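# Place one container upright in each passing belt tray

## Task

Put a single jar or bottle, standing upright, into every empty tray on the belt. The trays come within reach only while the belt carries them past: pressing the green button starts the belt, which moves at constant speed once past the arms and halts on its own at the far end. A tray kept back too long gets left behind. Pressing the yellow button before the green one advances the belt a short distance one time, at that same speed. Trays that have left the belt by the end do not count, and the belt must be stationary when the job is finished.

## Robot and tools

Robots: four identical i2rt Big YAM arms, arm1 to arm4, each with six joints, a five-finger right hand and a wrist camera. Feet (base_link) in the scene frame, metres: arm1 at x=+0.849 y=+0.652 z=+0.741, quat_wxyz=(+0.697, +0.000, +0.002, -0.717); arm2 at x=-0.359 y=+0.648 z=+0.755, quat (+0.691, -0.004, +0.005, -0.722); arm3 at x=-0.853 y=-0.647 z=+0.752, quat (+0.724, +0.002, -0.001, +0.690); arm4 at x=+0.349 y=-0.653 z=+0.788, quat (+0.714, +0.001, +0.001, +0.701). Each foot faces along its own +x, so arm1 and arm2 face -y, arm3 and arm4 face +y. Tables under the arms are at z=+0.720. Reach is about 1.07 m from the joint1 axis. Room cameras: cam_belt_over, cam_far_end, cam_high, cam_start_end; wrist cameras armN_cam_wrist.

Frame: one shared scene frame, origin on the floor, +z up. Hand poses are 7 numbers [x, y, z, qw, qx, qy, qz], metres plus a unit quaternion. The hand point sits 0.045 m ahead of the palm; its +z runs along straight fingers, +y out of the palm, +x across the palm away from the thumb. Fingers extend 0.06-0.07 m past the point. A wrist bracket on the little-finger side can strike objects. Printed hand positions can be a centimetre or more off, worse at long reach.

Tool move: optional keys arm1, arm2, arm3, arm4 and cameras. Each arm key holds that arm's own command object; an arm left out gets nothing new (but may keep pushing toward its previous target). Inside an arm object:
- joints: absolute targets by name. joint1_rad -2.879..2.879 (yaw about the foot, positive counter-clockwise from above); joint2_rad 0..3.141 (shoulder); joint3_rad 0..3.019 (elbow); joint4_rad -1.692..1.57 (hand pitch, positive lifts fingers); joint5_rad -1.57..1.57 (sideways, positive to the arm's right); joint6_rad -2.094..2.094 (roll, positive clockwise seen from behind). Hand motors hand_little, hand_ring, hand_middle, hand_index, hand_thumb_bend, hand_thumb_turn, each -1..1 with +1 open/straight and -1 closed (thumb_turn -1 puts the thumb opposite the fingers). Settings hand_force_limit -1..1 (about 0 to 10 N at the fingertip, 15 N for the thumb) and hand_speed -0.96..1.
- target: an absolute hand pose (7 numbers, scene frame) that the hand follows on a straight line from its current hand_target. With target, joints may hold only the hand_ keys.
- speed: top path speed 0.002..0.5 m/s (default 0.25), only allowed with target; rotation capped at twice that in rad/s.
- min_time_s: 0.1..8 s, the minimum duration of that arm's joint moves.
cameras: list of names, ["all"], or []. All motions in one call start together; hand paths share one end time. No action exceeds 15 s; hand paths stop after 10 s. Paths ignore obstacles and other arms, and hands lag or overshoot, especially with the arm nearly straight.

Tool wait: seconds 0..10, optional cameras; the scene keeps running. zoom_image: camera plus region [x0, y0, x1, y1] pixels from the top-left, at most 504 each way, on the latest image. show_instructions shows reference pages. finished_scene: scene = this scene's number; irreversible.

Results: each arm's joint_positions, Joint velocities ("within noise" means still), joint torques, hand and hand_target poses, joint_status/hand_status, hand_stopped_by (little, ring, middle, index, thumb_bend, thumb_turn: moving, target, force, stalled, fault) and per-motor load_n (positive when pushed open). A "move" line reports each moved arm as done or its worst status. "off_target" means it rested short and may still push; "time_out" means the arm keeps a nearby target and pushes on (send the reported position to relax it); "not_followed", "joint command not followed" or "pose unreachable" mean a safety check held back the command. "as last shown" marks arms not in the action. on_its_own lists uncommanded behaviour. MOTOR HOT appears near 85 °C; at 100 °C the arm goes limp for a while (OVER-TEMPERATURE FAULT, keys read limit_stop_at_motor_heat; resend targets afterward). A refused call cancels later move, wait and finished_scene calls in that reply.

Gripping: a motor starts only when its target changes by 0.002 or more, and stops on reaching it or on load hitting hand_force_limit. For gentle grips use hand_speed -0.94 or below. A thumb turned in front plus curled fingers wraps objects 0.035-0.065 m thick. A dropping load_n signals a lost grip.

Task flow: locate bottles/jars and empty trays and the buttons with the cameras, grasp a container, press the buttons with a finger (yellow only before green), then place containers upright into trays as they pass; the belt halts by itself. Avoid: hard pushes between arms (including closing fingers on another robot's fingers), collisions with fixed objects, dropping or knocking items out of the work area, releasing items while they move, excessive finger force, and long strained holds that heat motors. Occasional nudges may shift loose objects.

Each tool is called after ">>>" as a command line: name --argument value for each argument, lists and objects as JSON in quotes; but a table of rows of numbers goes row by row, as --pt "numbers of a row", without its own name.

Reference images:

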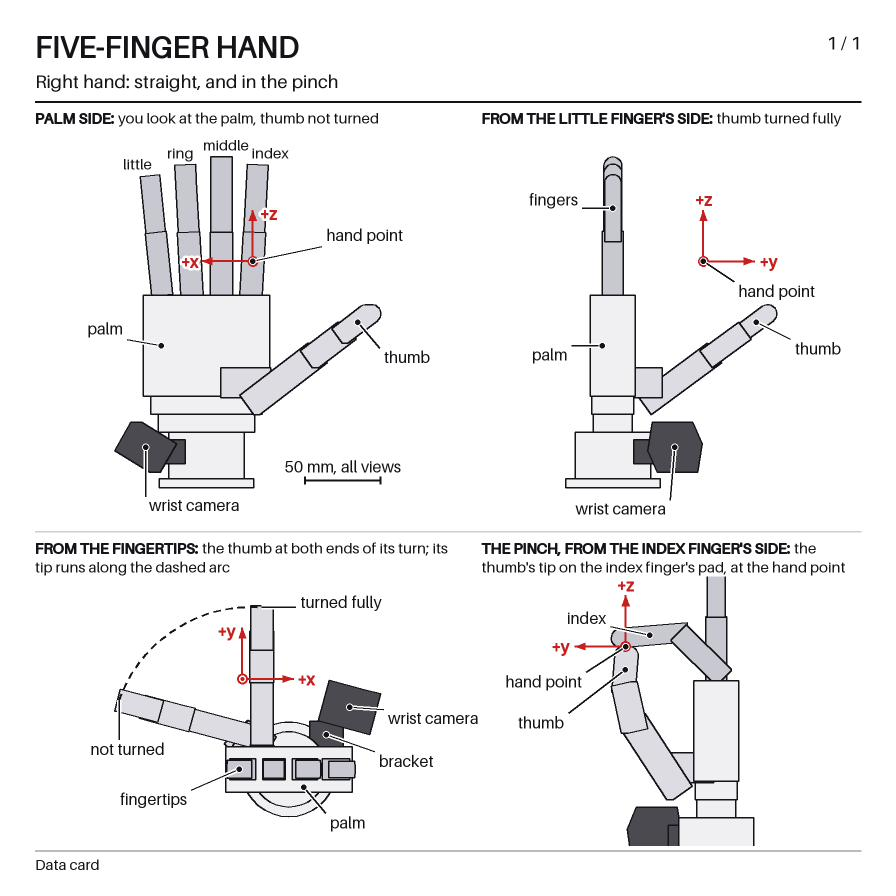

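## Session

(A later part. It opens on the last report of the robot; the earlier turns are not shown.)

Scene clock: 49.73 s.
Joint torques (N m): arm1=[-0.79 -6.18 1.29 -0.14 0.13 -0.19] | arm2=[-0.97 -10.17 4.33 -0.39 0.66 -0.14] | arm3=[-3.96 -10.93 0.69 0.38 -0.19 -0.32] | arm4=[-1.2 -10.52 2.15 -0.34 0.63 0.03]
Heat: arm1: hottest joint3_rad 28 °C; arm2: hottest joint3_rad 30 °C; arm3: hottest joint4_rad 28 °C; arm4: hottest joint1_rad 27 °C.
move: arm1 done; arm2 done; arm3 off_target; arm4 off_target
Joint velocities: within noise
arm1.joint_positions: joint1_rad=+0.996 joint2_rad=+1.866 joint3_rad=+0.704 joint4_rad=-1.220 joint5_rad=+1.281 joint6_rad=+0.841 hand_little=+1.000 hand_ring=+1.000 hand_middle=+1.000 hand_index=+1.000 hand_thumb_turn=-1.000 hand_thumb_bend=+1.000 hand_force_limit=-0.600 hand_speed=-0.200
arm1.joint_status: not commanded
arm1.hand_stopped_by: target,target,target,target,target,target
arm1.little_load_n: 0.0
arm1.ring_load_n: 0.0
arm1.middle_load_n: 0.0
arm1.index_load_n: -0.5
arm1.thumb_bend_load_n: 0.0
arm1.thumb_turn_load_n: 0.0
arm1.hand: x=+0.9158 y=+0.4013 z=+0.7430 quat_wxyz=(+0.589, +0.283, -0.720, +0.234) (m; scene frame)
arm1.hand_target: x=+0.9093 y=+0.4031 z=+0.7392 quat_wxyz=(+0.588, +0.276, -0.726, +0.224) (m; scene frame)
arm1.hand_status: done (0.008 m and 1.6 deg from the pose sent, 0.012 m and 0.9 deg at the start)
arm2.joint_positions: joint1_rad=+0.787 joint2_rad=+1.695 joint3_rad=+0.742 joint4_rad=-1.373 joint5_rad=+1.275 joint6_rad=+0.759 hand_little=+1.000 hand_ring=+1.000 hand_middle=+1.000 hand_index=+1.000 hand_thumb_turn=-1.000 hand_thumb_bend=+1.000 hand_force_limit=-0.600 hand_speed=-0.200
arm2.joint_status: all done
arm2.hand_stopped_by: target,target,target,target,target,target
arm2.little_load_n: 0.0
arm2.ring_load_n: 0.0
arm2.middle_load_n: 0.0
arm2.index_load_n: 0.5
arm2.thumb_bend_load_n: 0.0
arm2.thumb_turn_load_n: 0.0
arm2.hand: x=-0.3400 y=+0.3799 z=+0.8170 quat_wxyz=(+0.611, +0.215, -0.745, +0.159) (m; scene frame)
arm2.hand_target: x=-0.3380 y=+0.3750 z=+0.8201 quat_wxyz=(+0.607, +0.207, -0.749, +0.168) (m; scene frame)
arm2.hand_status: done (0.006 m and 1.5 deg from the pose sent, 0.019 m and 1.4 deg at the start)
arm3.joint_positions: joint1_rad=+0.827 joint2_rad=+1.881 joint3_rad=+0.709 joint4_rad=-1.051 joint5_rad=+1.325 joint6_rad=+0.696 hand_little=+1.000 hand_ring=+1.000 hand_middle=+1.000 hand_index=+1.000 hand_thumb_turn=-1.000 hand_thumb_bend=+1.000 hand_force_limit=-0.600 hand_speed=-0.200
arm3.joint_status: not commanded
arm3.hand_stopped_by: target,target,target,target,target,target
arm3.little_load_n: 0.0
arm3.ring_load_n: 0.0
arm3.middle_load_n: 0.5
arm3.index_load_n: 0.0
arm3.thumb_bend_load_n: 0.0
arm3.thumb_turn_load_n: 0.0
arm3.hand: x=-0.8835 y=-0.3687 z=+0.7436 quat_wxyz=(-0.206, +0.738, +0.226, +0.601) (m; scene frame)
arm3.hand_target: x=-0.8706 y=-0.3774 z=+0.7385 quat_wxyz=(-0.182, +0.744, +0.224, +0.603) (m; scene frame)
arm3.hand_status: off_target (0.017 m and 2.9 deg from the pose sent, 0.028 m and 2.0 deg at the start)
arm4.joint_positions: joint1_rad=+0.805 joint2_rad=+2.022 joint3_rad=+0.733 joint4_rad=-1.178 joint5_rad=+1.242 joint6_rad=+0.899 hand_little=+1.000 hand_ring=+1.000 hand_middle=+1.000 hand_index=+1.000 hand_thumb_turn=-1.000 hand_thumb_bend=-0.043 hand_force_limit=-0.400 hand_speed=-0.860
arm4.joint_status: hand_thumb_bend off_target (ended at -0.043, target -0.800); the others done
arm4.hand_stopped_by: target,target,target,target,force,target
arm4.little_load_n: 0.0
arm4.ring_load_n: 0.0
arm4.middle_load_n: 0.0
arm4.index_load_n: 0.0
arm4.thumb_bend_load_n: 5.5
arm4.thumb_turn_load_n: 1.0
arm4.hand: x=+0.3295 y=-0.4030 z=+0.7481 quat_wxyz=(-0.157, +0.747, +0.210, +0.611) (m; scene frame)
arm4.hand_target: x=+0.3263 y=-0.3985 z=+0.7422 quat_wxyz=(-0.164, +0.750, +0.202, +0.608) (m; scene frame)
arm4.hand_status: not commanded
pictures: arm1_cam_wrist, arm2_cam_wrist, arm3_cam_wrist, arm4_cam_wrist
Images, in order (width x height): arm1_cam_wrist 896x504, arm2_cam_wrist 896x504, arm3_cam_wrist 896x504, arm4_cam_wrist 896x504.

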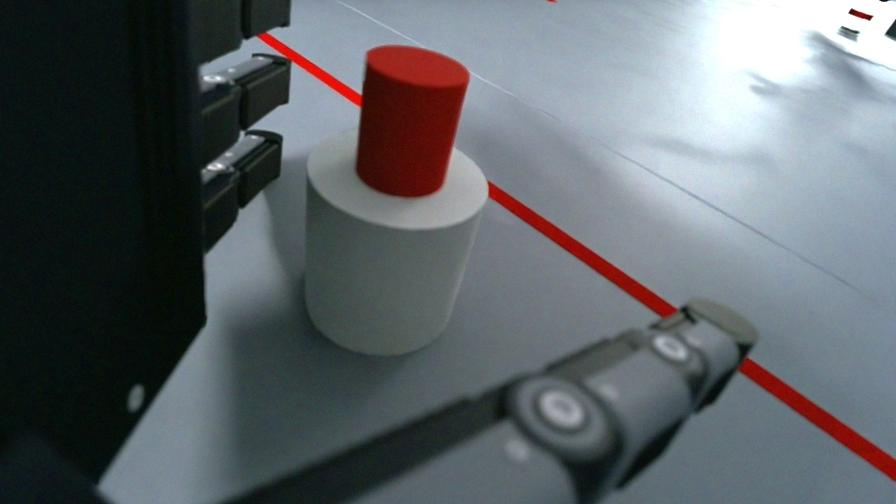

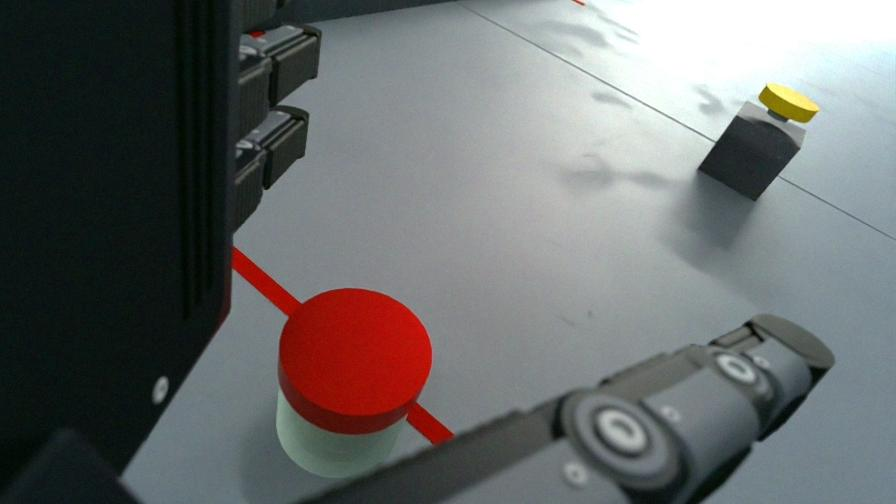

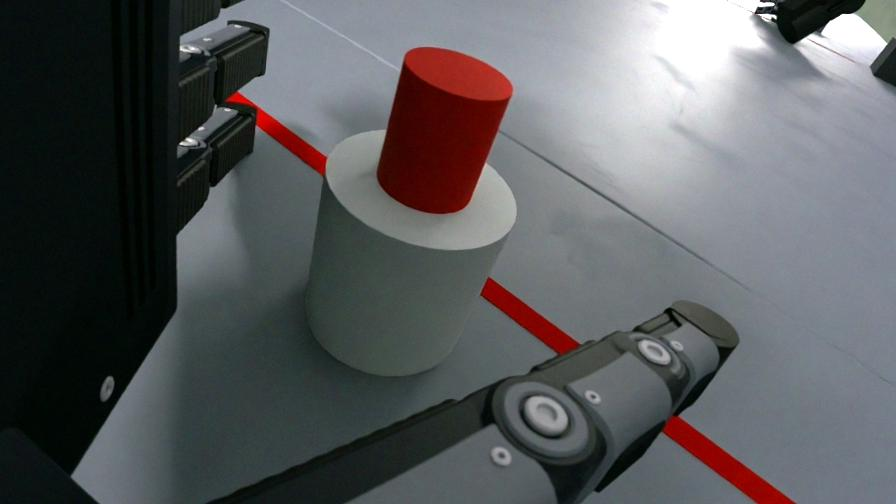

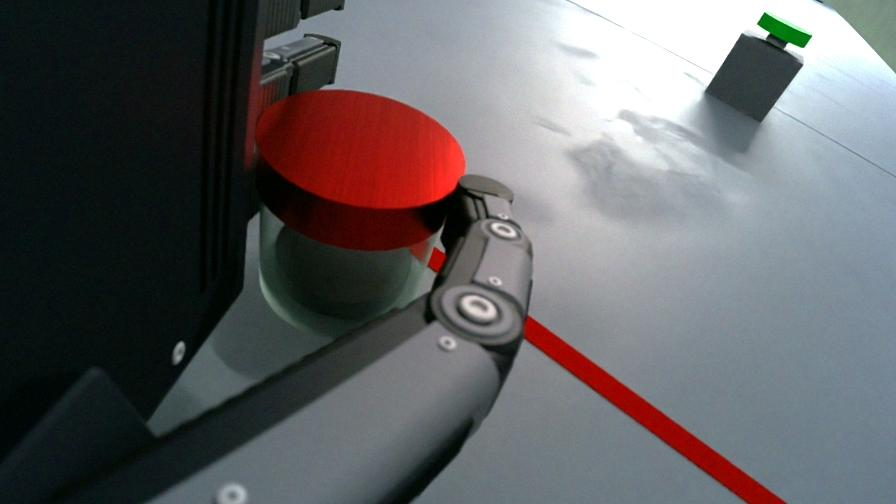

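>>> move --arm1 '{"joints": {"hand_thumb_bend": 0.2, "hand_speed": -0.3}}' --arm3 '{"joints": {"hand_thumb_bend": 0.2, "hand_speed": -0.3}}' --arm2 '{"target": [-0.3415, 0.3725, 0.742, 0.6066, 0.207, -0.749, 0.1676], "speed": 0.07}' --arm4 '{"joints": {"hand_index": 0.0, "hand_middle": 0.0, "hand_speed": -0.9}}' --cameras '["arm2_cam_wrist", "arm4_cam_wrist"]'

>>> move --arm1 '{"joints": {"hand_thumb_bend": -0.8, "hand_speed": -0.86, "hand_force_limit": -0.5}}' --arm3 '{"joints": {"hand_thumb_bend": -0.8, "hand_speed": -0.86, "hand_force_limit": -0.5}}' --arm2 '{"joints": {"hand_thumb_bend": 0.3, "hand_speed": -0.3}}' --cameras '["arm1_cam_wrist", "arm3_cam_wrist"]'

Scene clock: 54.53 s.
Joint torques (N m): arm1=[-0.85 -6.18 1.28 -0.13 0.14 -0.18] | arm2=[-1.85 -9.11 2.03 -0.25 0.72 -0.16] | arm3=[-3.49 -10.87 0.66 0.31 -0.21 -0.34] | arm4=[-1.08 -10.52 2.18 -0.25 0.63 0]
Heat: arm1: hottest joint3_rad 28 °C; arm2: hottest joint3_rad 30 °C; arm3: hottest joint4_rad 28 °C; arm4: hottest joint1_rad 27 °C.
move: arm1 done; arm2 done; arm3 done; arm4 off_target
Joint velocities: within noise
arm1.joint_positions: joint1_rad=+0.996 joint2_rad=+1.866 joint3_rad=+0.704 joint4_rad=-1.220 joint5_rad=+1.281 joint6_rad=+0.841 hand_little=+1.000 hand_ring=+1.000 hand_middle=+1.000 hand_index=+1.000 hand_thumb_turn=-1.000 hand_thumb_bend=+0.200 hand_force_limit=-0.600 hand_speed=-0.300
arm1.joint_status: all done
arm1.hand_stopped_by: target,target,target,target,target,target
arm1.little_load_n: 0.0
arm1.ring_load_n: 0.0
arm1.middle_load_n: 0.0
arm1.index_load_n: -1.0
arm1.thumb_bend_load_n: 0.0
arm1.thumb_turn_load_n: 0.5
arm1.hand: x=+0.9158 y=+0.4013 z=+0.7430 quat_wxyz=(+0.589, +0.283, -0.720, +0.234) (m; scene frame)
arm1.hand_target: x=+0.9093 y=+0.4031 z=+0.7392 quat_wxyz=(+0.588, +0.276, -0.726, +0.224) (m; scene frame)
arm1.hand_status: not commanded
arm2.joint_positions: joint1_rad=+0.777 joint2_rad=+1.884 joint3_rad=+0.735 joint4_rad=-1.108 joint5_rad=+1.283 joint6_rad=+0.726 hand_little=+1.000 hand_ring=+1.000 hand_middle=+1.000 hand_index=+1.000 hand_thumb_turn=-1.000 hand_thumb_bend=+1.000 hand_force_limit=-0.600 hand_speed=-0.200
arm2.joint_status: not commanded
arm2.hand_stopped_by: target,target,target,target,target,target
arm2.little_load_n: 0.0
arm2.ring_load_n: 0.0
arm2.middle_load_n: 0.0
arm2.index_load_n: 0.0
arm2.thumb_bend_load_n: 0.0
arm2.thumb_turn_load_n: 0.5
arm2.hand: x=-0.3372 y=+0.3712 z=+0.7447 quat_wxyz=(+0.604, +0.206, -0.750, +0.172) (m; scene frame)
arm2.hand_target: x=-0.3415 y=+0.3726 z=+0.7421 quat_wxyz=(+0.607, +0.207, -0.749, +0.168) (m; scene frame)
arm2.hand_status: done (0.005 m and 0.7 deg from the pose sent, 0.075 m and 1.5 deg at the start)
arm3.joint_positions: joint1_rad=+0.827 joint2_rad=+1.881 joint3_rad=+0.709 joint4_rad=-1.051 joint5_rad=+1.325 joint6_rad=+0.695 hand_little=+1.000 hand_ring=+1.000 hand_middle=+1.000 hand_index=+1.000 hand_thumb_turn=-1.000 hand_thumb_bend=+0.200 hand_force_limit=-0.600 hand_speed=-0.300
arm3.joint_status: all done
arm3.hand_stopped_by: target,target,target,target,target,target
arm3.little_load_n: 0.0
arm3.ring_load_n: 0.0
arm3.middle_load_n: 0.0
arm3.index_load_n: 0.5
arm3.thumb_bend_load_n: 0.0
arm3.thumb_turn_load_n: 0.0
arm3.hand: x=-0.8835 y=-0.3688 z=+0.7437 quat_wxyz=(-0.206, +0.738, +0.227, +0.601) (m; scene frame)
arm3.hand_target: x=-0.8705 y=-0.3774 z=+0.7385 quat_wxyz=(-0.182, +0.744, +0.224, +0.603) (m; scene frame)
arm3.hand_status: not commanded
arm4.joint_positions: joint1_rad=+0.805 joint2_rad=+2.022 joint3_rad=+0.733 joint4_rad=-1.178 joint5_rad=+1.242 joint6_rad=+0.901 hand_little=+1.000 hand_ring=+1.000 hand_middle=+0.751 hand_index=+0.769 hand_thumb_turn=-1.000 hand_thumb_bend=-0.038 hand_force_limit=-0.400 hand_speed=-0.900
arm4.joint_status: hand_middle off_target (ended at +0.751, target +0.000); hand_index off_target (ended at +0.769, target +0.000); the others done
arm4.hand_stopped_by: target,target,force,force,force,target
arm4.little_load_n: 0.0
arm4.ring_load_n: 0.0
arm4.middle_load_n: 3.0
arm4.index_load_n: 2.0
arm4.thumb_bend_load_n: 23.5
arm4.thumb_turn_load_n: 1.5
arm4.hand: x=+0.3294 y=-0.4030 z=+0.7480 quat_wxyz=(-0.158, +0.747, +0.210, +0.611) (m; scene frame)
arm4.hand_target: x=+0.3263 y=-0.3985 z=+0.7422 quat_wxyz=(-0.164, +0.750, +0.202, +0.608) (m; scene frame)
arm4.hand_status: not commanded
pictures: arm2_cam_wrist, arm4_cam_wrist
Images, in order (width x height): arm2_cam_wrist 896x504, arm4_cam_wrist 896x504.

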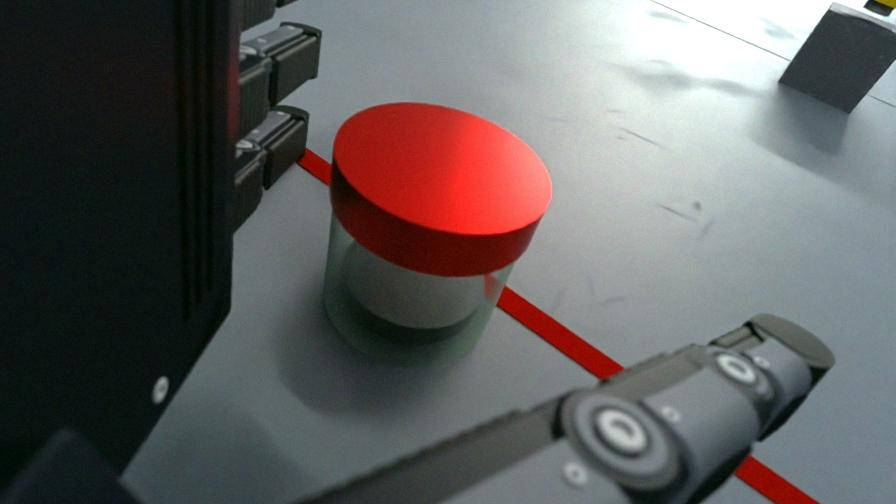

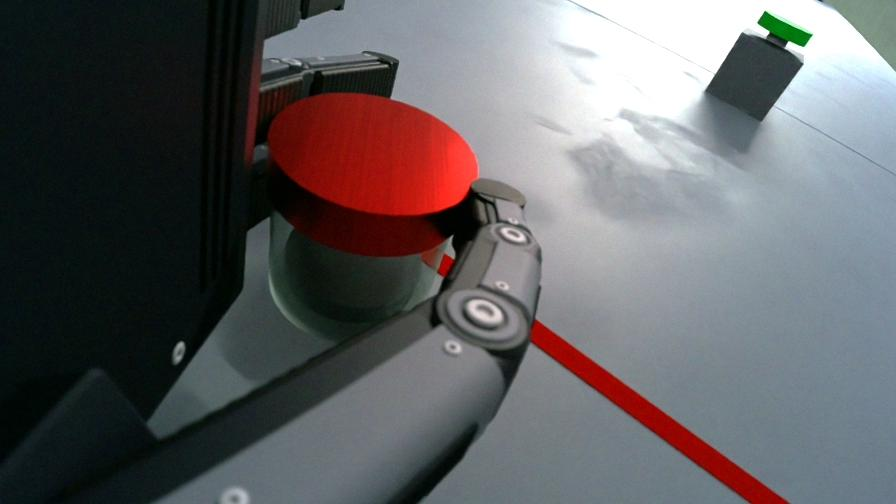

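Scene clock: 58.77 s.
Joint torques (N m): arm1=[-0.91 -6.18 1.31 -0.14 0.14 -0.19] | arm2=[-1.67 -9.76 2.09 0.01 0.73 -0.14] | arm3=[-3.25 -10.52 0.62 0.46 -0.21 -0.3] | arm4=[-1.14 -10.52 2.18 -0.24 0.61 0]
Heat: arm1: hottest joint3_rad 28 °C; arm2: hottest joint3_rad 29 °C; arm3: hottest joint4_rad 28 °C; arm4: hottest joint1_rad 27 °C.
move: arm1 off_target; arm2 done; arm3 off_target
Joint velocities: within noise
arm1.joint_positions: joint1_rad=+0.996 joint2_rad=+1.866 joint3_rad=+0.704 joint4_rad=-1.220 joint5_rad=+1.281 joint6_rad=+0.841 hand_little=+1.000 hand_ring=+1.000 hand_middle=+1.000 hand_index=+1.000 hand_thumb_turn=-1.000 hand_thumb_bend=-0.192 hand_force_limit=-0.500 hand_speed=-0.860
arm1.joint_status: hand_thumb_bend off_target (ended at -0.192, target -0.800); the others done
arm1.hand_stopped_by: target,target,target,target,force,target
arm1.little_load_n: 0.0
arm1.ring_load_n: 0.0
arm1.middle_load_n: 0.0
arm1.index_load_n: -1.0
arm1.thumb_bend_load_n: 4.0
arm1.thumb_turn_load_n: 1.0
arm1.hand: x=+0.9158 y=+0.4013 z=+0.7430 quat_wxyz=(+0.589, +0.283, -0.720, +0.234) (m; scene frame)
arm1.hand_target: x=+0.9093 y=+0.4031 z=+0.7391 quat_wxyz=(+0.588, +0.276, -0.726, +0.224) (m; scene frame)
arm1.hand_status: not commanded
arm2.joint_positions: joint1_rad=+0.777 joint2_rad=+1.884 joint3_rad=+0.735 joint4_rad=-1.108 joint5_rad=+1.283 joint6_rad=+0.726 hand_little=+1.000 hand_ring=+1.000 hand_middle=+1.000 hand_index=+1.000 hand_thumb_turn=-1.000 hand_thumb_bend=+0.300 hand_force_limit=-0.600 hand_speed=-0.300
arm2.joint_status: all done
arm2.hand_stopped_by: target,target,target,target,target,target
arm2.little_load_n: 0.0
arm2.ring_load_n: 0.0
arm2.middle_load_n: 0.0
arm2.index_load_n: -0.5
arm2.thumb_bend_load_n: 0.0
arm2.thumb_turn_load_n: 0.0
arm2.hand: x=-0.3372 y=+0.3712 z=+0.7447 quat_wxyz=(+0.604, +0.206, -0.750, +0.172) (m; scene frame)
arm2.hand_target: x=-0.3415 y=+0.3726 z=+0.7421 quat_wxyz=(+0.607, +0.207, -0.749, +0.168) (m; scene frame)
arm2.hand_status: not commanded
arm3.joint_positions: joint1_rad=+0.827 joint2_rad=+1.881 joint3_rad=+0.709 joint4_rad=-1.051 joint5_rad=+1.325 joint6_rad=+0.695 hand_little=+1.000 hand_ring=+1.000 hand_middle=+1.000 hand_index=+1.000 hand_thumb_turn=-1.000 hand_thumb_bend=-0.158 hand_force_limit=-0.500 hand_speed=-0.860
arm3.joint_status: hand_thumb_bend off_target (ended at -0.158, target -0.800); the others done
arm3.hand_stopped_by: target,target,target,target,force,target
arm3.little_load_n: 0.0
arm3.ring_load_n: 0.0
arm3.middle_load_n: 0.0
arm3.index_load_n: 0.5
arm3.thumb_bend_load_n: 3.5
arm3.thumb_turn_load_n: 0.0
arm3.hand: x=-0.8835 y=-0.3688 z=+0.7437 quat_wxyz=(-0.206, +0.738, +0.227, +0.601) (m; scene frame)
arm3.hand_target: x=-0.8705 y=-0.3774 z=+0.7384 quat_wxyz=(-0.182, +0.744, +0.224, +0.603) (m; scene frame)
arm3.hand_status: not commanded
arm4: as last shown
arm4.thumb_turn_load_n: 2.0
pictures: arm1_cam_wrist, arm3_cam_wrist
Images, in order (width x height): arm1_cam_wrist 896x504, arm3_cam_wrist 896x504.

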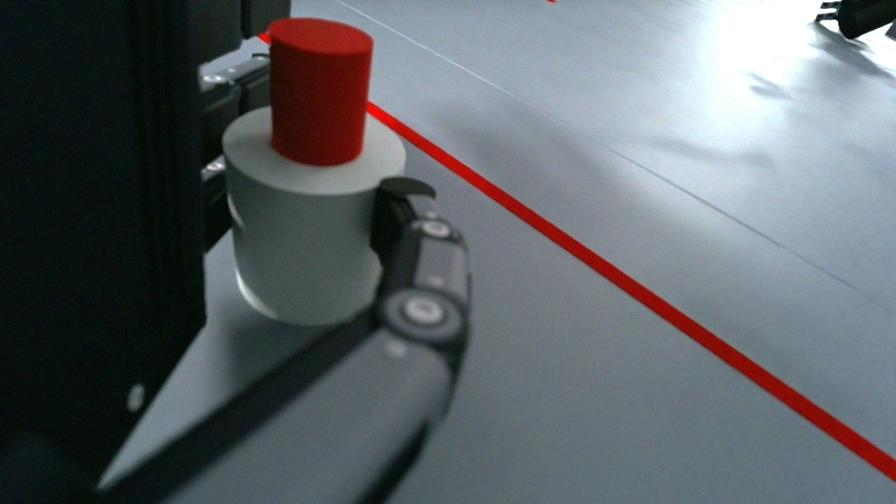

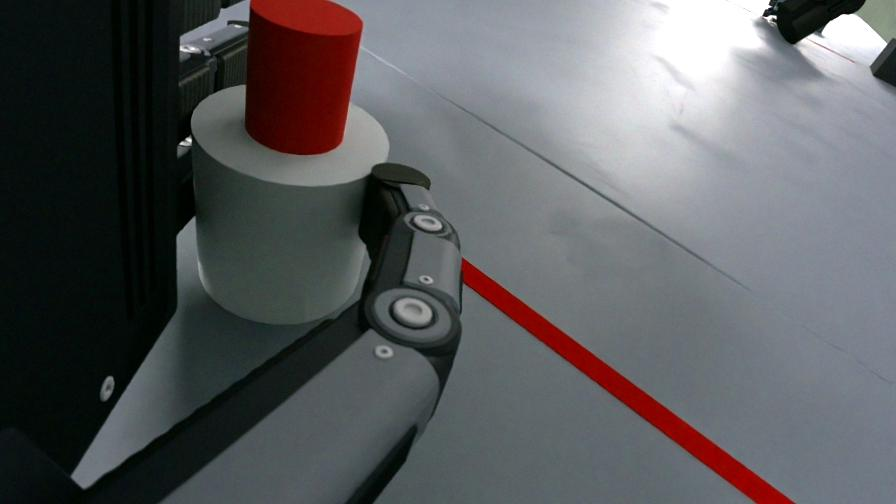

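>>> move --arm1 '{"joints": {"hand_index": 0.0, "hand_middle": 0.0, "hand_speed": -0.93, "hand_force_limit": -0.6}}' --arm3 '{"joints": {"hand_index": 0.0, "hand_middle": 0.0, "hand_speed": -0.93, "hand_force_limit": -0.6}}' --arm2 '{"joints": {"hand_thumb_bend": -0.8, "hand_speed": -0.86, "hand_force_limit": -0.5}}' --arm4 '{"joints": {"hand_index": 0.81, "hand_middle": 0.80, "hand_speed": -0.93}}' --cameras '["arm1_cam_wrist", "arm2_cam_wrist", "arm3_cam_wrist"]'

Scene clock: 64.03 s.
Joint torques (N m): arm1=[-0.91 -6.18 1.29 -0.28 0 -0.18] | arm2=[-0.85 -9 2.04 -0.17 0.67 -0.1] | arm3=[-3.9 -10.81 0.57 0.25 -0.22 -0.29] | arm4=[-1.2 -10.46 2.19 -0.32 0.65 0]
Heat: arm1: hottest joint3_rad 28 °C; arm2: hottest joint3_rad 29 °C; arm3: hottest joint4_rad 28 °C; arm4: hottest joint1_rad 27 °C.
move: arm1 off_target; arm2 off_target; arm3 off_target; arm4 done
Joint velocities: within noise
arm1.joint_positions: joint1_rad=+0.996 joint2_rad=+1.866 joint3_rad=+0.704 joint4_rad=-1.217 joint5_rad=+1.284 joint6_rad=+0.841 hand_little=+1.000 hand_ring=+1.000 hand_middle=+0.955 hand_index=+0.982 hand_thumb_turn=-1.000 hand_thumb_bend=-0.192 hand_force_limit=-0.600 hand_speed=-0.930
arm1.joint_status: hand_middle off_target (ended at +0.955, target +0.000); hand_index off_target (ended at +0.982, target +0.000); the others done
arm1.hand_stopped_by: target,target,force,force,force,target
arm1.little_load_n: 0.0
arm1.ring_load_n: 0.0
arm1.middle_load_n: 2.0
arm1.index_load_n: 0.5
arm1.thumb_bend_load_n: 9.0
arm1.thumb_turn_load_n: 1.0
arm1.hand: x=+0.9163 y=+0.4006 z=+0.7428 quat_wxyz=(+0.588, +0.283, -0.720, +0.236) (m; scene frame)
arm1.hand_target: x=+0.9092 y=+0.4031 z=+0.7392 quat_wxyz=(+0.588, +0.276, -0.726, +0.224) (m; scene frame)
arm1.hand_status: not commanded
arm2.joint_positions: joint1_rad=+0.777 joint2_rad=+1.884 joint3_rad=+0.735 joint4_rad=-1.108 joint5_rad=+1.283 joint6_rad=+0.725 hand_little=+1.000 hand_ring=+1.000 hand_middle=+1.000 hand_index=+1.000 hand_thumb_turn=-1.000 hand_thumb_bend=-0.092 hand_force_limit=-0.500 hand_speed=-0.860
arm2.joint_status: hand_thumb_bend off_target (ended at -0.092, target -0.800); the others done
arm2.hand_stopped_by: target,target,target,target,force,target
arm2.little_load_n: 0.0
arm2.ring_load_n: 0.0
arm2.middle_load_n: 0.5
arm2.index_load_n: 0.0
arm2.thumb_bend_load_n: 4.0
arm2.thumb_turn_load_n: 1.0
arm2.hand: x=-0.3372 y=+0.3712 z=+0.7447 quat_wxyz=(+0.604, +0.206, -0.750, +0.172) (m; scene frame)
arm2.hand_target: x=-0.3415 y=+0.3726 z=+0.7421 quat_wxyz=(+0.607, +0.207, -0.749, +0.167) (m; scene frame)
arm2.hand_status: not commanded
arm3.joint_positions: joint1_rad=+0.827 joint2_rad=+1.880 joint3_rad=+0.709 joint4_rad=-1.051 joint5_rad=+1.325 joint6_rad=+0.694 hand_little=+1.000 hand_ring=+1.000 hand_middle=+0.903 hand_index=+0.995 hand_thumb_turn=-1.000 hand_thumb_bend=-0.156 hand_force_limit=-0.600 hand_speed=-0.930
arm3.joint_status: hand_middle off_target (ended at +0.903, target +0.000); hand_index off_target (ended at +0.995, target +0.000); the others done
arm3.hand_stopped_by: target,target,force,force,force,target
arm3.little_load_n: 0.0
arm3.ring_load_n: 0.0
arm3.middle_load_n: 2.0
arm3.index_load_n: 2.5
arm3.thumb_bend_load_n: 10.5
arm3.thumb_turn_load_n: 1.5
arm3.hand: x=-0.8835 y=-0.3686 z=+0.7437 quat_wxyz=(-0.206, +0.738, +0.227, +0.601) (m; scene frame)
arm3.hand_target: x=-0.8706 y=-0.3774 z=+0.7385 quat_wxyz=(-0.182, +0.744, +0.224, +0.603) (m; scene frame)
arm3.hand_status: not commanded
arm4.joint_positions: joint1_rad=+0.805 joint2_rad=+2.022 joint3_rad=+0.733 joint4_rad=-1.178 joint5_rad=+1.242 joint6_rad=+0.901 hand_little=+1.000 hand_ring=+1.000 hand_middle=+0.801 hand_index=+0.810 hand_thumb_turn=-1.000 hand_thumb_bend=-0.038 hand_force_limit=-0.400 hand_speed=-0.930
arm4.joint_status: all done
arm4.hand_stopped_by: target,target,target,target,force,target
arm4.little_load_n: 0.0
arm4.ring_load_n: 0.0
arm4.middle_load_n: 2.5
arm4.index_load_n: 1.5
arm4.thumb_bend_load_n: 19.0
arm4.thumb_turn_load_n: 2.0
arm4.hand: x=+0.3294 y=-0.4030 z=+0.7480 quat_wxyz=(-0.158, +0.747, +0.210, +0.611) (m; scene frame)
arm4.hand_target: x=+0.3263 y=-0.3985 z=+0.7422 quat_wxyz=(-0.164, +0.750, +0.202, +0.608) (m; scene frame)
arm4.hand_status: not commanded
pictures: arm1_cam_wrist, arm2_cam_wrist, arm3_cam_wrist
Images, in order (width x height): arm1_cam_wrist 896x504, arm2_cam_wrist 896x504, arm3_cam_wrist 896x504.

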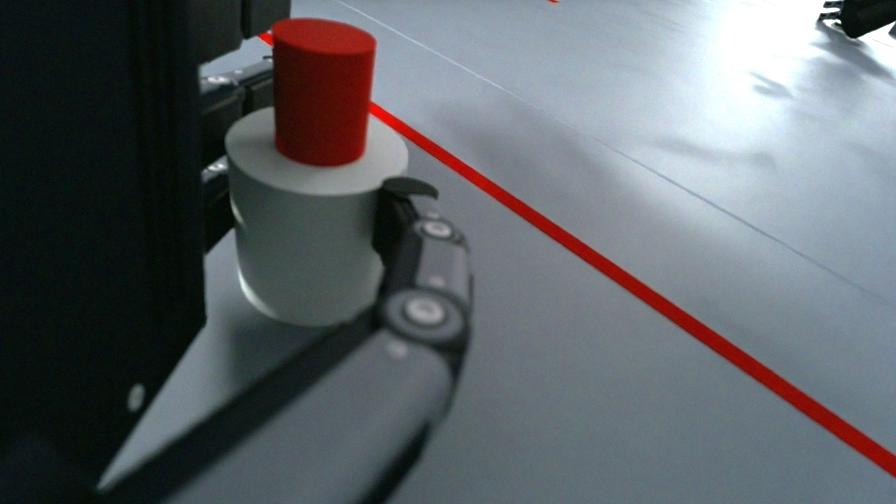

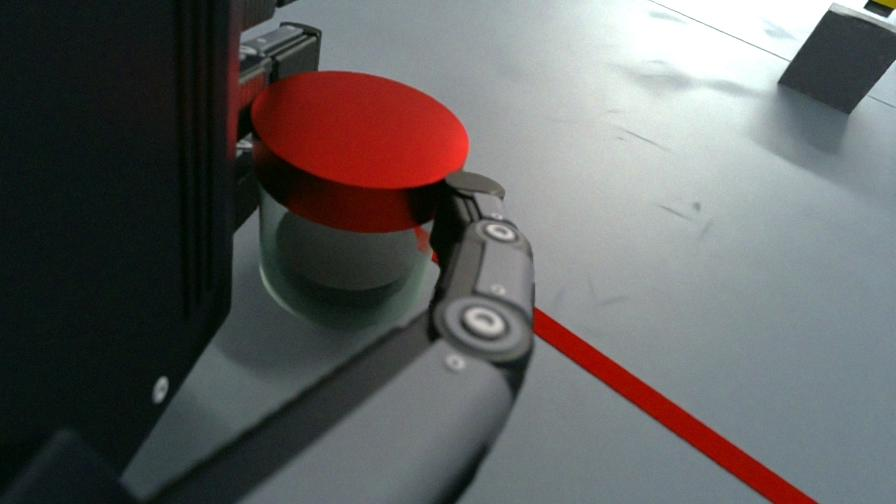

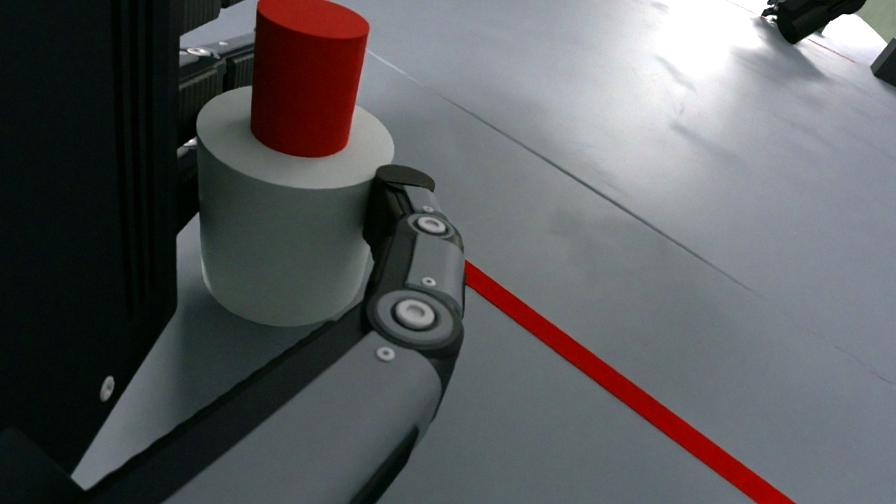

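>>> move --arm1 '{"target": [0.9092, 0.4031, 0.84, 0.5881, 0.2766, -0.7262, 0.224], "speed": 0.06}' --arm3 '{"target": [-0.8706, -0.3774, 0.84, -0.1819, 0.7439, 0.2246, 0.6024], "speed": 0.06}' --arm2 '{"joints": {"hand_index": 0.0, "hand_middle": 0.0, "hand_speed": -0.93, "hand_force_limit": -0.55}}' --arm4 '{"joints": {"hand_index": 0.85, "hand_middle": 0.86, "hand_speed": -0.93}}' --cameras '["arm1_cam_wrist", "arm2_cam_wrist", "arm3_cam_wrist", "arm4_cam_wrist"]'

Scene clock: 68.67 s.
Joint torques (N m): arm1=[0.03 -5.42 5.87 -1.46 0.66 -0.2] | arm2=[-0.79 -9.23 1.98 -0.03 0.73 -0.07] | arm3=[-1.79 -10.64 5.89 -0.85 0.52 -0.22] | arm4=[-1.14 -10.52 2.17 -0.28 0.63 -0.01]
Heat: arm1: hottest joint3_rad 28 °C; arm2: hottest joint3_rad 29 °C; arm3: hottest joint4_rad 28 °C; arm4: hottest joint1_rad 27 °C.
move: arm1 off_target; arm2 off_target; arm3 off_target; arm4 done
Joint velocities: within noise
arm1.joint_positions: joint1_rad=+0.984 joint2_rad=+1.590 joint3_rad=+0.699 joint4_rad=-1.507 joint5_rad=+1.269 joint6_rad=+0.841 hand_little=+1.000 hand_ring=+1.000 hand_middle=+0.955 hand_index=+0.982 hand_thumb_turn=-1.000 hand_thumb_bend=-0.192 hand_force_limit=-0.600 hand_speed=-0.930
arm1.joint_status: not commanded
arm1.hand_stopped_by: target,target,force,force,force,target
arm1.little_load_n: 0.0
arm1.ring_load_n: 0.0
arm1.middle_load_n: 2.0
arm1.index_load_n: 0.0
arm1.thumb_bend_load_n: 8.5
arm1.thumb_turn_load_n: 2.0
arm1.hand: x=+0.9015 y=+0.4100 z=+0.8323 quat_wxyz=(+0.592, +0.281, -0.722, +0.221) (m; scene frame)
arm1.hand_target: x=+0.9089 y=+0.4033 z=+0.8399 quat_wxyz=(+0.588, +0.277, -0.726, +0.224) (m; scene frame)
arm1.hand_status: off_target (0.013 m and 0.9 deg from the pose sent, 0.097 m and 1.8 deg at the start)
arm2.joint_positions: joint1_rad=+0.777 joint2_rad=+1.884 joint3_rad=+0.735 joint4_rad=-1.106 joint5_rad=+1.283 joint6_rad=+0.725 hand_little=+1.000 hand_ring=+1.000 hand_middle=+0.942 hand_index=+0.890 hand_thumb_turn=-1.000 hand_thumb_bend=-0.091 hand_force_limit=-0.550 hand_speed=-0.930
arm2.joint_status: hand_middle off_target (ended at +0.942, target +0.000); hand_index off_target (ended at +0.890, target +0.000); the others done
arm2.hand_stopped_by: target,target,force,force,force,target
arm2.little_load_n: 0.0
arm2.ring_load_n: 0.0
arm2.middle_load_n: 0.0
arm2.index_load_n: 2.5
arm2.thumb_bend_load_n: 10.5
arm2.thumb_turn_load_n: -0.5
arm2.hand: x=-0.3370 y=+0.3709 z=+0.7446 quat_wxyz=(+0.604, +0.206, -0.750, +0.173) (m; scene frame)
arm2.hand_target: x=-0.3414 y=+0.3726 z=+0.7421 quat_wxyz=(+0.607, +0.207, -0.749, +0.168) (m; scene frame)
arm2.hand_status: not commanded
arm3.joint_positions: joint1_rad=+0.813 joint2_rad=+1.602 joint3_rad=+0.695 joint4_rad=-1.344 joint5_rad=+1.304 joint6_rad=+0.684 hand_little=+1.000 hand_ring=+1.000 hand_middle=+0.903 hand_index=+0.995 hand_thumb_turn=-1.000 hand_thumb_bend=-0.156 hand_force_limit=-0.600 hand_speed=-0.930
arm3.joint_status: not commanded
arm3.hand_stopped_by: target,target,force,force,force,target
arm3.little_load_n: 0.0
arm3.ring_load_n: 0.0
arm3.middle_load_n: 2.0
arm3.index_load_n: 0.0
arm3.thumb_bend_load_n: 10.5
arm3.thumb_turn_load_n: 2.0
arm3.hand: x=-0.8672 y=-0.3846 z=+0.8327 quat_wxyz=(-0.182, +0.741, +0.231, +0.604) (m; scene frame)
arm3.hand_target: x=-0.8705 y=-0.3776 z=+0.8400 quat_wxyz=(-0.182, +0.744, +0.225, +0.602) (m; scene frame)
arm3.hand_status: off_target (0.011 m and 0.8 deg from the pose sent, 0.098 m and 2.9 deg at the start)
arm4.joint_positions: joint1_rad=+0.805 joint2_rad=+2.022 joint3_rad=+0.733 joint4_rad=-1.178 joint5_rad=+1.242 joint6_rad=+0.901 hand_little=+1.000 hand_ring=+1.000 hand_middle=+0.860 hand_index=+0.850 hand_thumb_turn=-1.000 hand_thumb_bend=-0.038 hand_force_limit=-0.400 hand_speed=-0.930
arm4.joint_status: all done
arm4.hand_stopped_by: target,target,target,target,force,target
arm4.little_load_n: 0.0
arm4.ring_load_n: 0.0
arm4.middle_load_n: 1.5
arm4.index_load_n: 1.5
arm4.thumb_bend_load_n: 14.5
arm4.thumb_turn_load_n: 1.0
arm4.hand: x=+0.3294 y=-0.4030 z=+0.7480 quat_wxyz=(-0.158, +0.747, +0.210, +0.611) (m; scene frame)
arm4.hand_target: x=+0.3263 y=-0.3985 z=+0.7422 quat_wxyz=(-0.164, +0.750, +0.202, +0.608) (m; scene frame)
arm4.hand_status: not commanded
pictures: arm1_cam_wrist, arm2_cam_wrist, arm3_cam_wrist, arm4_cam_wrist
Images, in order (width x height): arm1_cam_wrist 896x504, arm2_cam_wrist 896x504, arm3_cam_wrist 896x504, arm4_cam_wrist 896x504.

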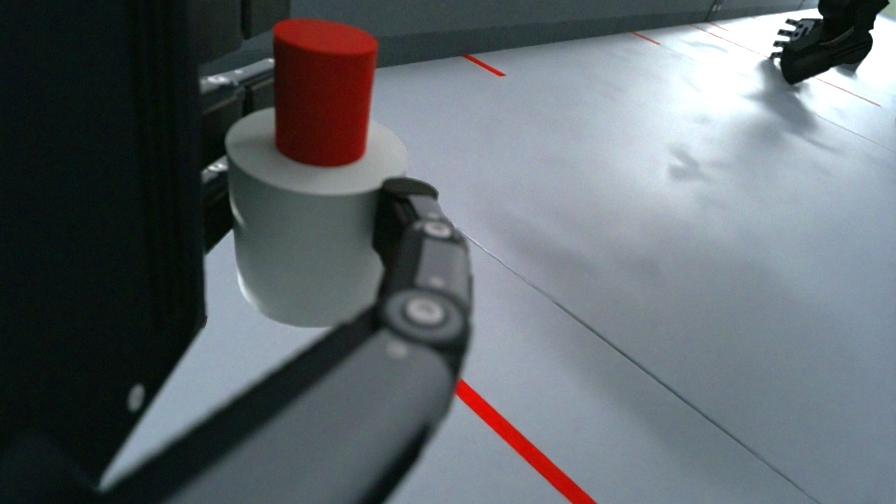

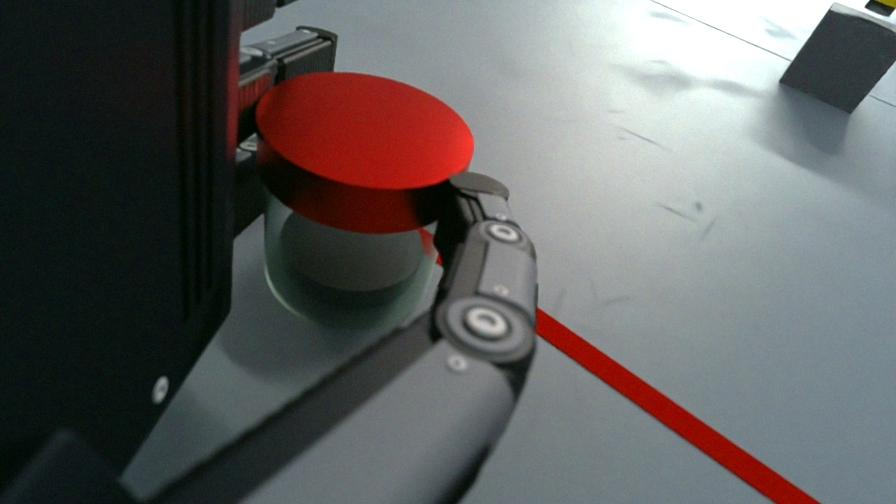

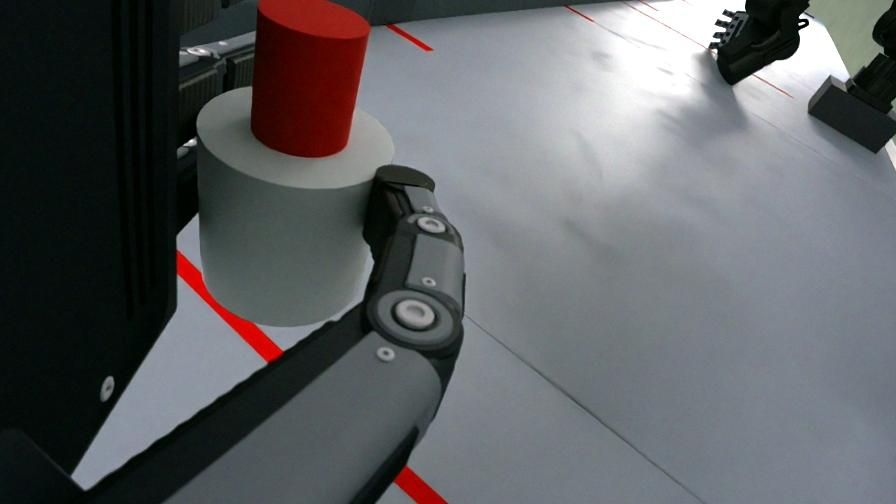

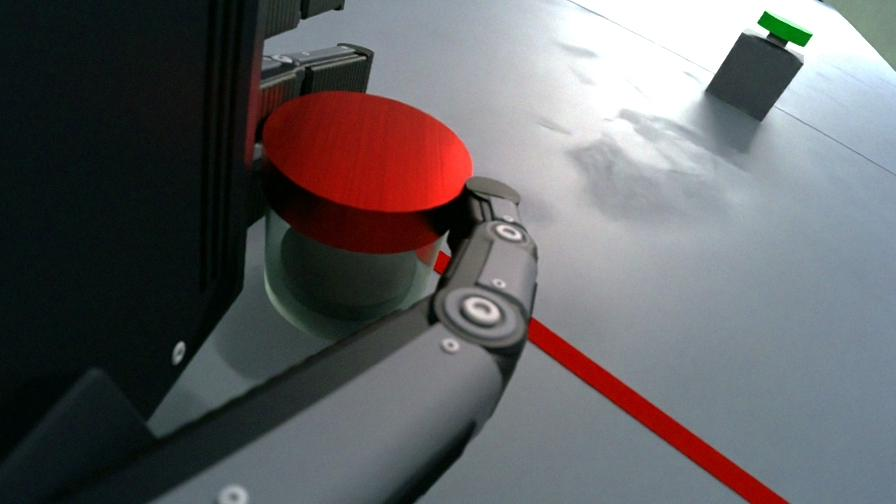

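>>> move --arm1 '{"joints": {"joint1_rad": 0.8, "joint2_rad": 1.15, "joint3_rad": 1.1, "joint4_rad": -0.6, "joint5_rad": 0.6, "joint6_rad": -0.4}, "min_time_s": 2.5}' --arm3 '{"joints": {"joint1_rad": 0.8, "joint2_rad": 1.15, "joint3_rad": 1.1, "joint4_rad": -0.6, "joint5_rad": 0.6, "joint6_rad": -0.4}, "min_time_s": 2.5}' --arm2 '{"joints": {"hand_middle": -0.1, "hand_force_limit": -0.5}}' --arm4 '{"target": [0.3263, -0.3985, 0.84, -0.1639, 0.7503, 0.2024, 0.6076], "speed": 0.06}' --cameras '["arm2_cam_wrist", "arm4_cam_wrist", "cam_belt_over"]'

Scene clock: 72.40 s.
Joint torques (N m): arm1=[-0.03 -4.78 12.05 1.77 0.36 -0.2] | arm2=[-1.67 -9.52 1.94 -0.02 0.67 -0.12] | arm3=[-2.2 -9.41 12.22 2.93 0.21 -0.27] | arm4=[-1.14 -11.58 3.36 -2.04 0.62 -0.01]
Heat: arm1: hottest joint3_rad 28 °C; arm2: hottest joint3_rad 29 °C; arm3: hottest joint4_rad 28 °C; arm4: hottest joint1_rad 27 °C.
move: arm1 done; arm2 off_target; arm3 done; arm4 done
Joint velocities: within noise
arm1.joint_positions: joint1_rad=+0.807 joint2_rad=+1.156 joint3_rad=+1.048 joint4_rad=-0.616 joint5_rad=+0.602 joint6_rad=-0.385 hand_little=+1.000 hand_ring=+1.000 hand_middle=+0.955 hand_index=+0.982 hand_thumb_turn=-1.000 hand_thumb_bend=-0.192 hand_force_limit=-0.600 hand_speed=-0.930
arm1.joint_status: all done
arm1.hand_stopped_by: target,target,force,force,force,target
arm1.little_load_n: 0.0
arm1.ring_load_n: 0.0
arm1.middle_load_n: 2.0
arm1.index_load_n: 0.0
arm1.thumb_bend_load_n: 8.5
arm1.thumb_turn_load_n: 2.0
arm1.hand: x=+1.0859 y=+0.2603 z=+0.9948 quat_wxyz=(+0.189, +0.377, -0.795, +0.436) (m; scene frame)
arm1.hand_target: x=+1.0926 y=+0.2480 z=+1.0270 quat_wxyz=(+0.182, +0.364, -0.786, +0.465) (m; scene frame)
arm1.hand_status: not commanded
arm2.joint_positions: joint1_rad=+0.777 joint2_rad=+1.884 joint3_rad=+0.735 joint4_rad=-1.106 joint5_rad=+1.283 joint6_rad=+0.725 hand_little=+1.000 hand_ring=+1.000 hand_middle=+0.911 hand_index=+0.890 hand_thumb_turn=-1.000 hand_thumb_bend=-0.090 hand_force_limit=-0.500 hand_speed=-0.930
arm2.joint_status: hand_middle off_target (ended at +0.911, target -0.100); the others done
arm2.hand_stopped_by: target,target,force,force,force,target
arm2.little_load_n: 0.0
arm2.ring_load_n: 0.0
arm2.middle_load_n: 3.0
arm2.index_load_n: 0.5
arm2.thumb_bend_load_n: 13.0
arm2.thumb_turn_load_n: 1.5
arm2.hand: x=-0.3370 y=+0.3709 z=+0.7446 quat_wxyz=(+0.604, +0.206, -0.750, +0.173) (m; scene frame)
arm2.hand_target: x=-0.3414 y=+0.3726 z=+0.7421 quat_wxyz=(+0.607, +0.207, -0.749, +0.168) (m; scene frame)
arm2.hand_status: not commanded
arm3.joint_positions: joint1_rad=+0.811 joint2_rad=+1.156 joint3_rad=+1.054 joint4_rad=-0.616 joint5_rad=+0.603 joint6_rad=-0.387 hand_little=+1.000 hand_ring=+1.000 hand_middle=+0.903 hand_index=+0.995 hand_thumb_turn=-1.000 hand_thumb_bend=-0.156 hand_force_limit=-0.600 hand_speed=-0.930
arm3.joint_status: all done
arm3.hand_stopped_by: target,target,force,force,force,target
arm3.little_load_n: 0.0
arm3.ring_load_n: 0.0
arm3.middle_load_n: 2.0
arm3.index_load_n: 0.0
arm3.thumb_bend_load_n: 11.0
arm3.thumb_turn_load_n: 1.5
arm3.hand: x=-1.0843 y=-0.2526 z=+1.0124 quat_wxyz=(-0.440, +0.796, +0.369, +0.192) (m; scene frame)
arm3.hand_target: x=-1.0885 y=-0.2404 z=+1.0415 quat_wxyz=(-0.466, +0.789, +0.355, +0.187) (m; scene frame)
arm3.hand_status: not commanded
arm4.joint_positions: joint1_rad=+0.805 joint2_rad=+1.755 joint3_rad=+0.733 joint4_rad=-1.421 joint5_rad=+1.242 joint6_rad=+0.901 hand_little=+1.000 hand_ring=+1.000 hand_middle=+0.860 hand_index=+0.850 hand_thumb_turn=-1.000 hand_thumb_bend=-0.038 hand_force_limit=-0.400 hand_speed=-0.930
arm4.joint_status: not commanded
arm4.hand_stopped_by: target,target,target,target,force,target
arm4.little_load_n: 0.0
arm4.ring_load_n: 0.0
arm4.middle_load_n: 1.5
arm4.index_load_n: 1.5
arm4.thumb_bend_load_n: 14.5
arm4.thumb_turn_load_n: 1.0
arm4.hand: x=+0.3256 y=-0.3988 z=+0.8337 quat_wxyz=(-0.166, +0.751, +0.203, +0.606) (m; scene frame)
arm4.hand_target: x=+0.3263 y=-0.3984 z=+0.8398 quat_wxyz=(-0.164, +0.750, +0.202, +0.607) (m; scene frame)
arm4.hand_status: done (0.006 m and 0.3 deg from the pose sent, 0.092 m and 1.2 deg at the start)
pictures: arm2_cam_wrist, arm4_cam_wrist, cam_belt_over
Images, in order (width x height): arm2_cam_wrist 896x504, arm4_cam_wrist 896x504, cam_belt_over 896x504.

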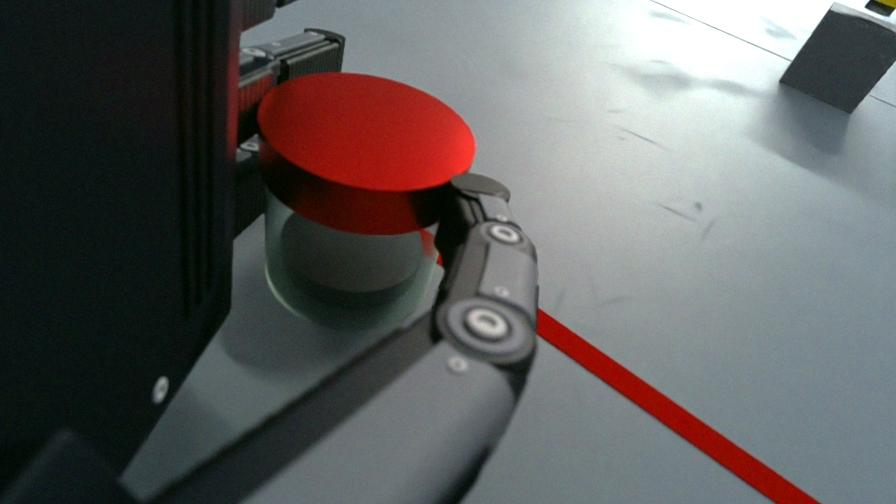

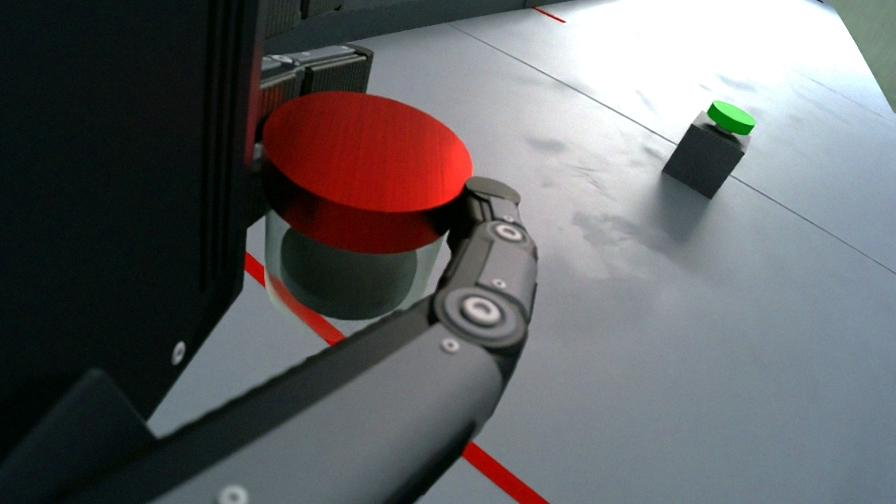

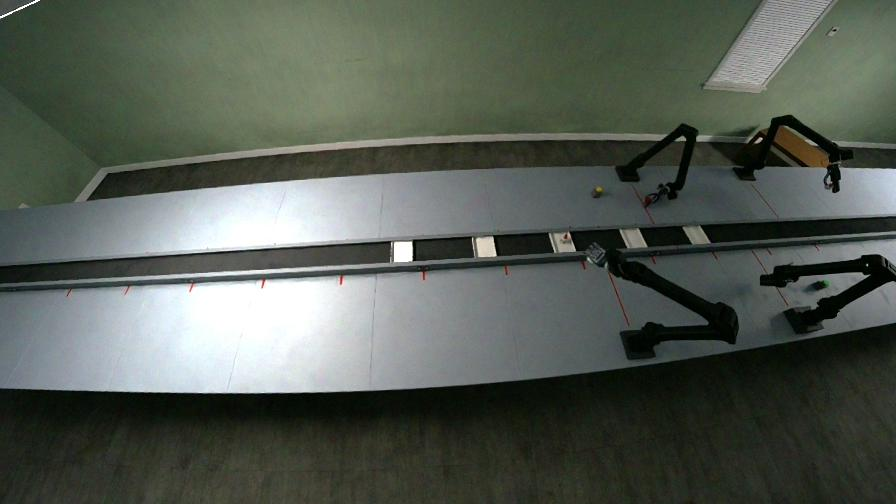

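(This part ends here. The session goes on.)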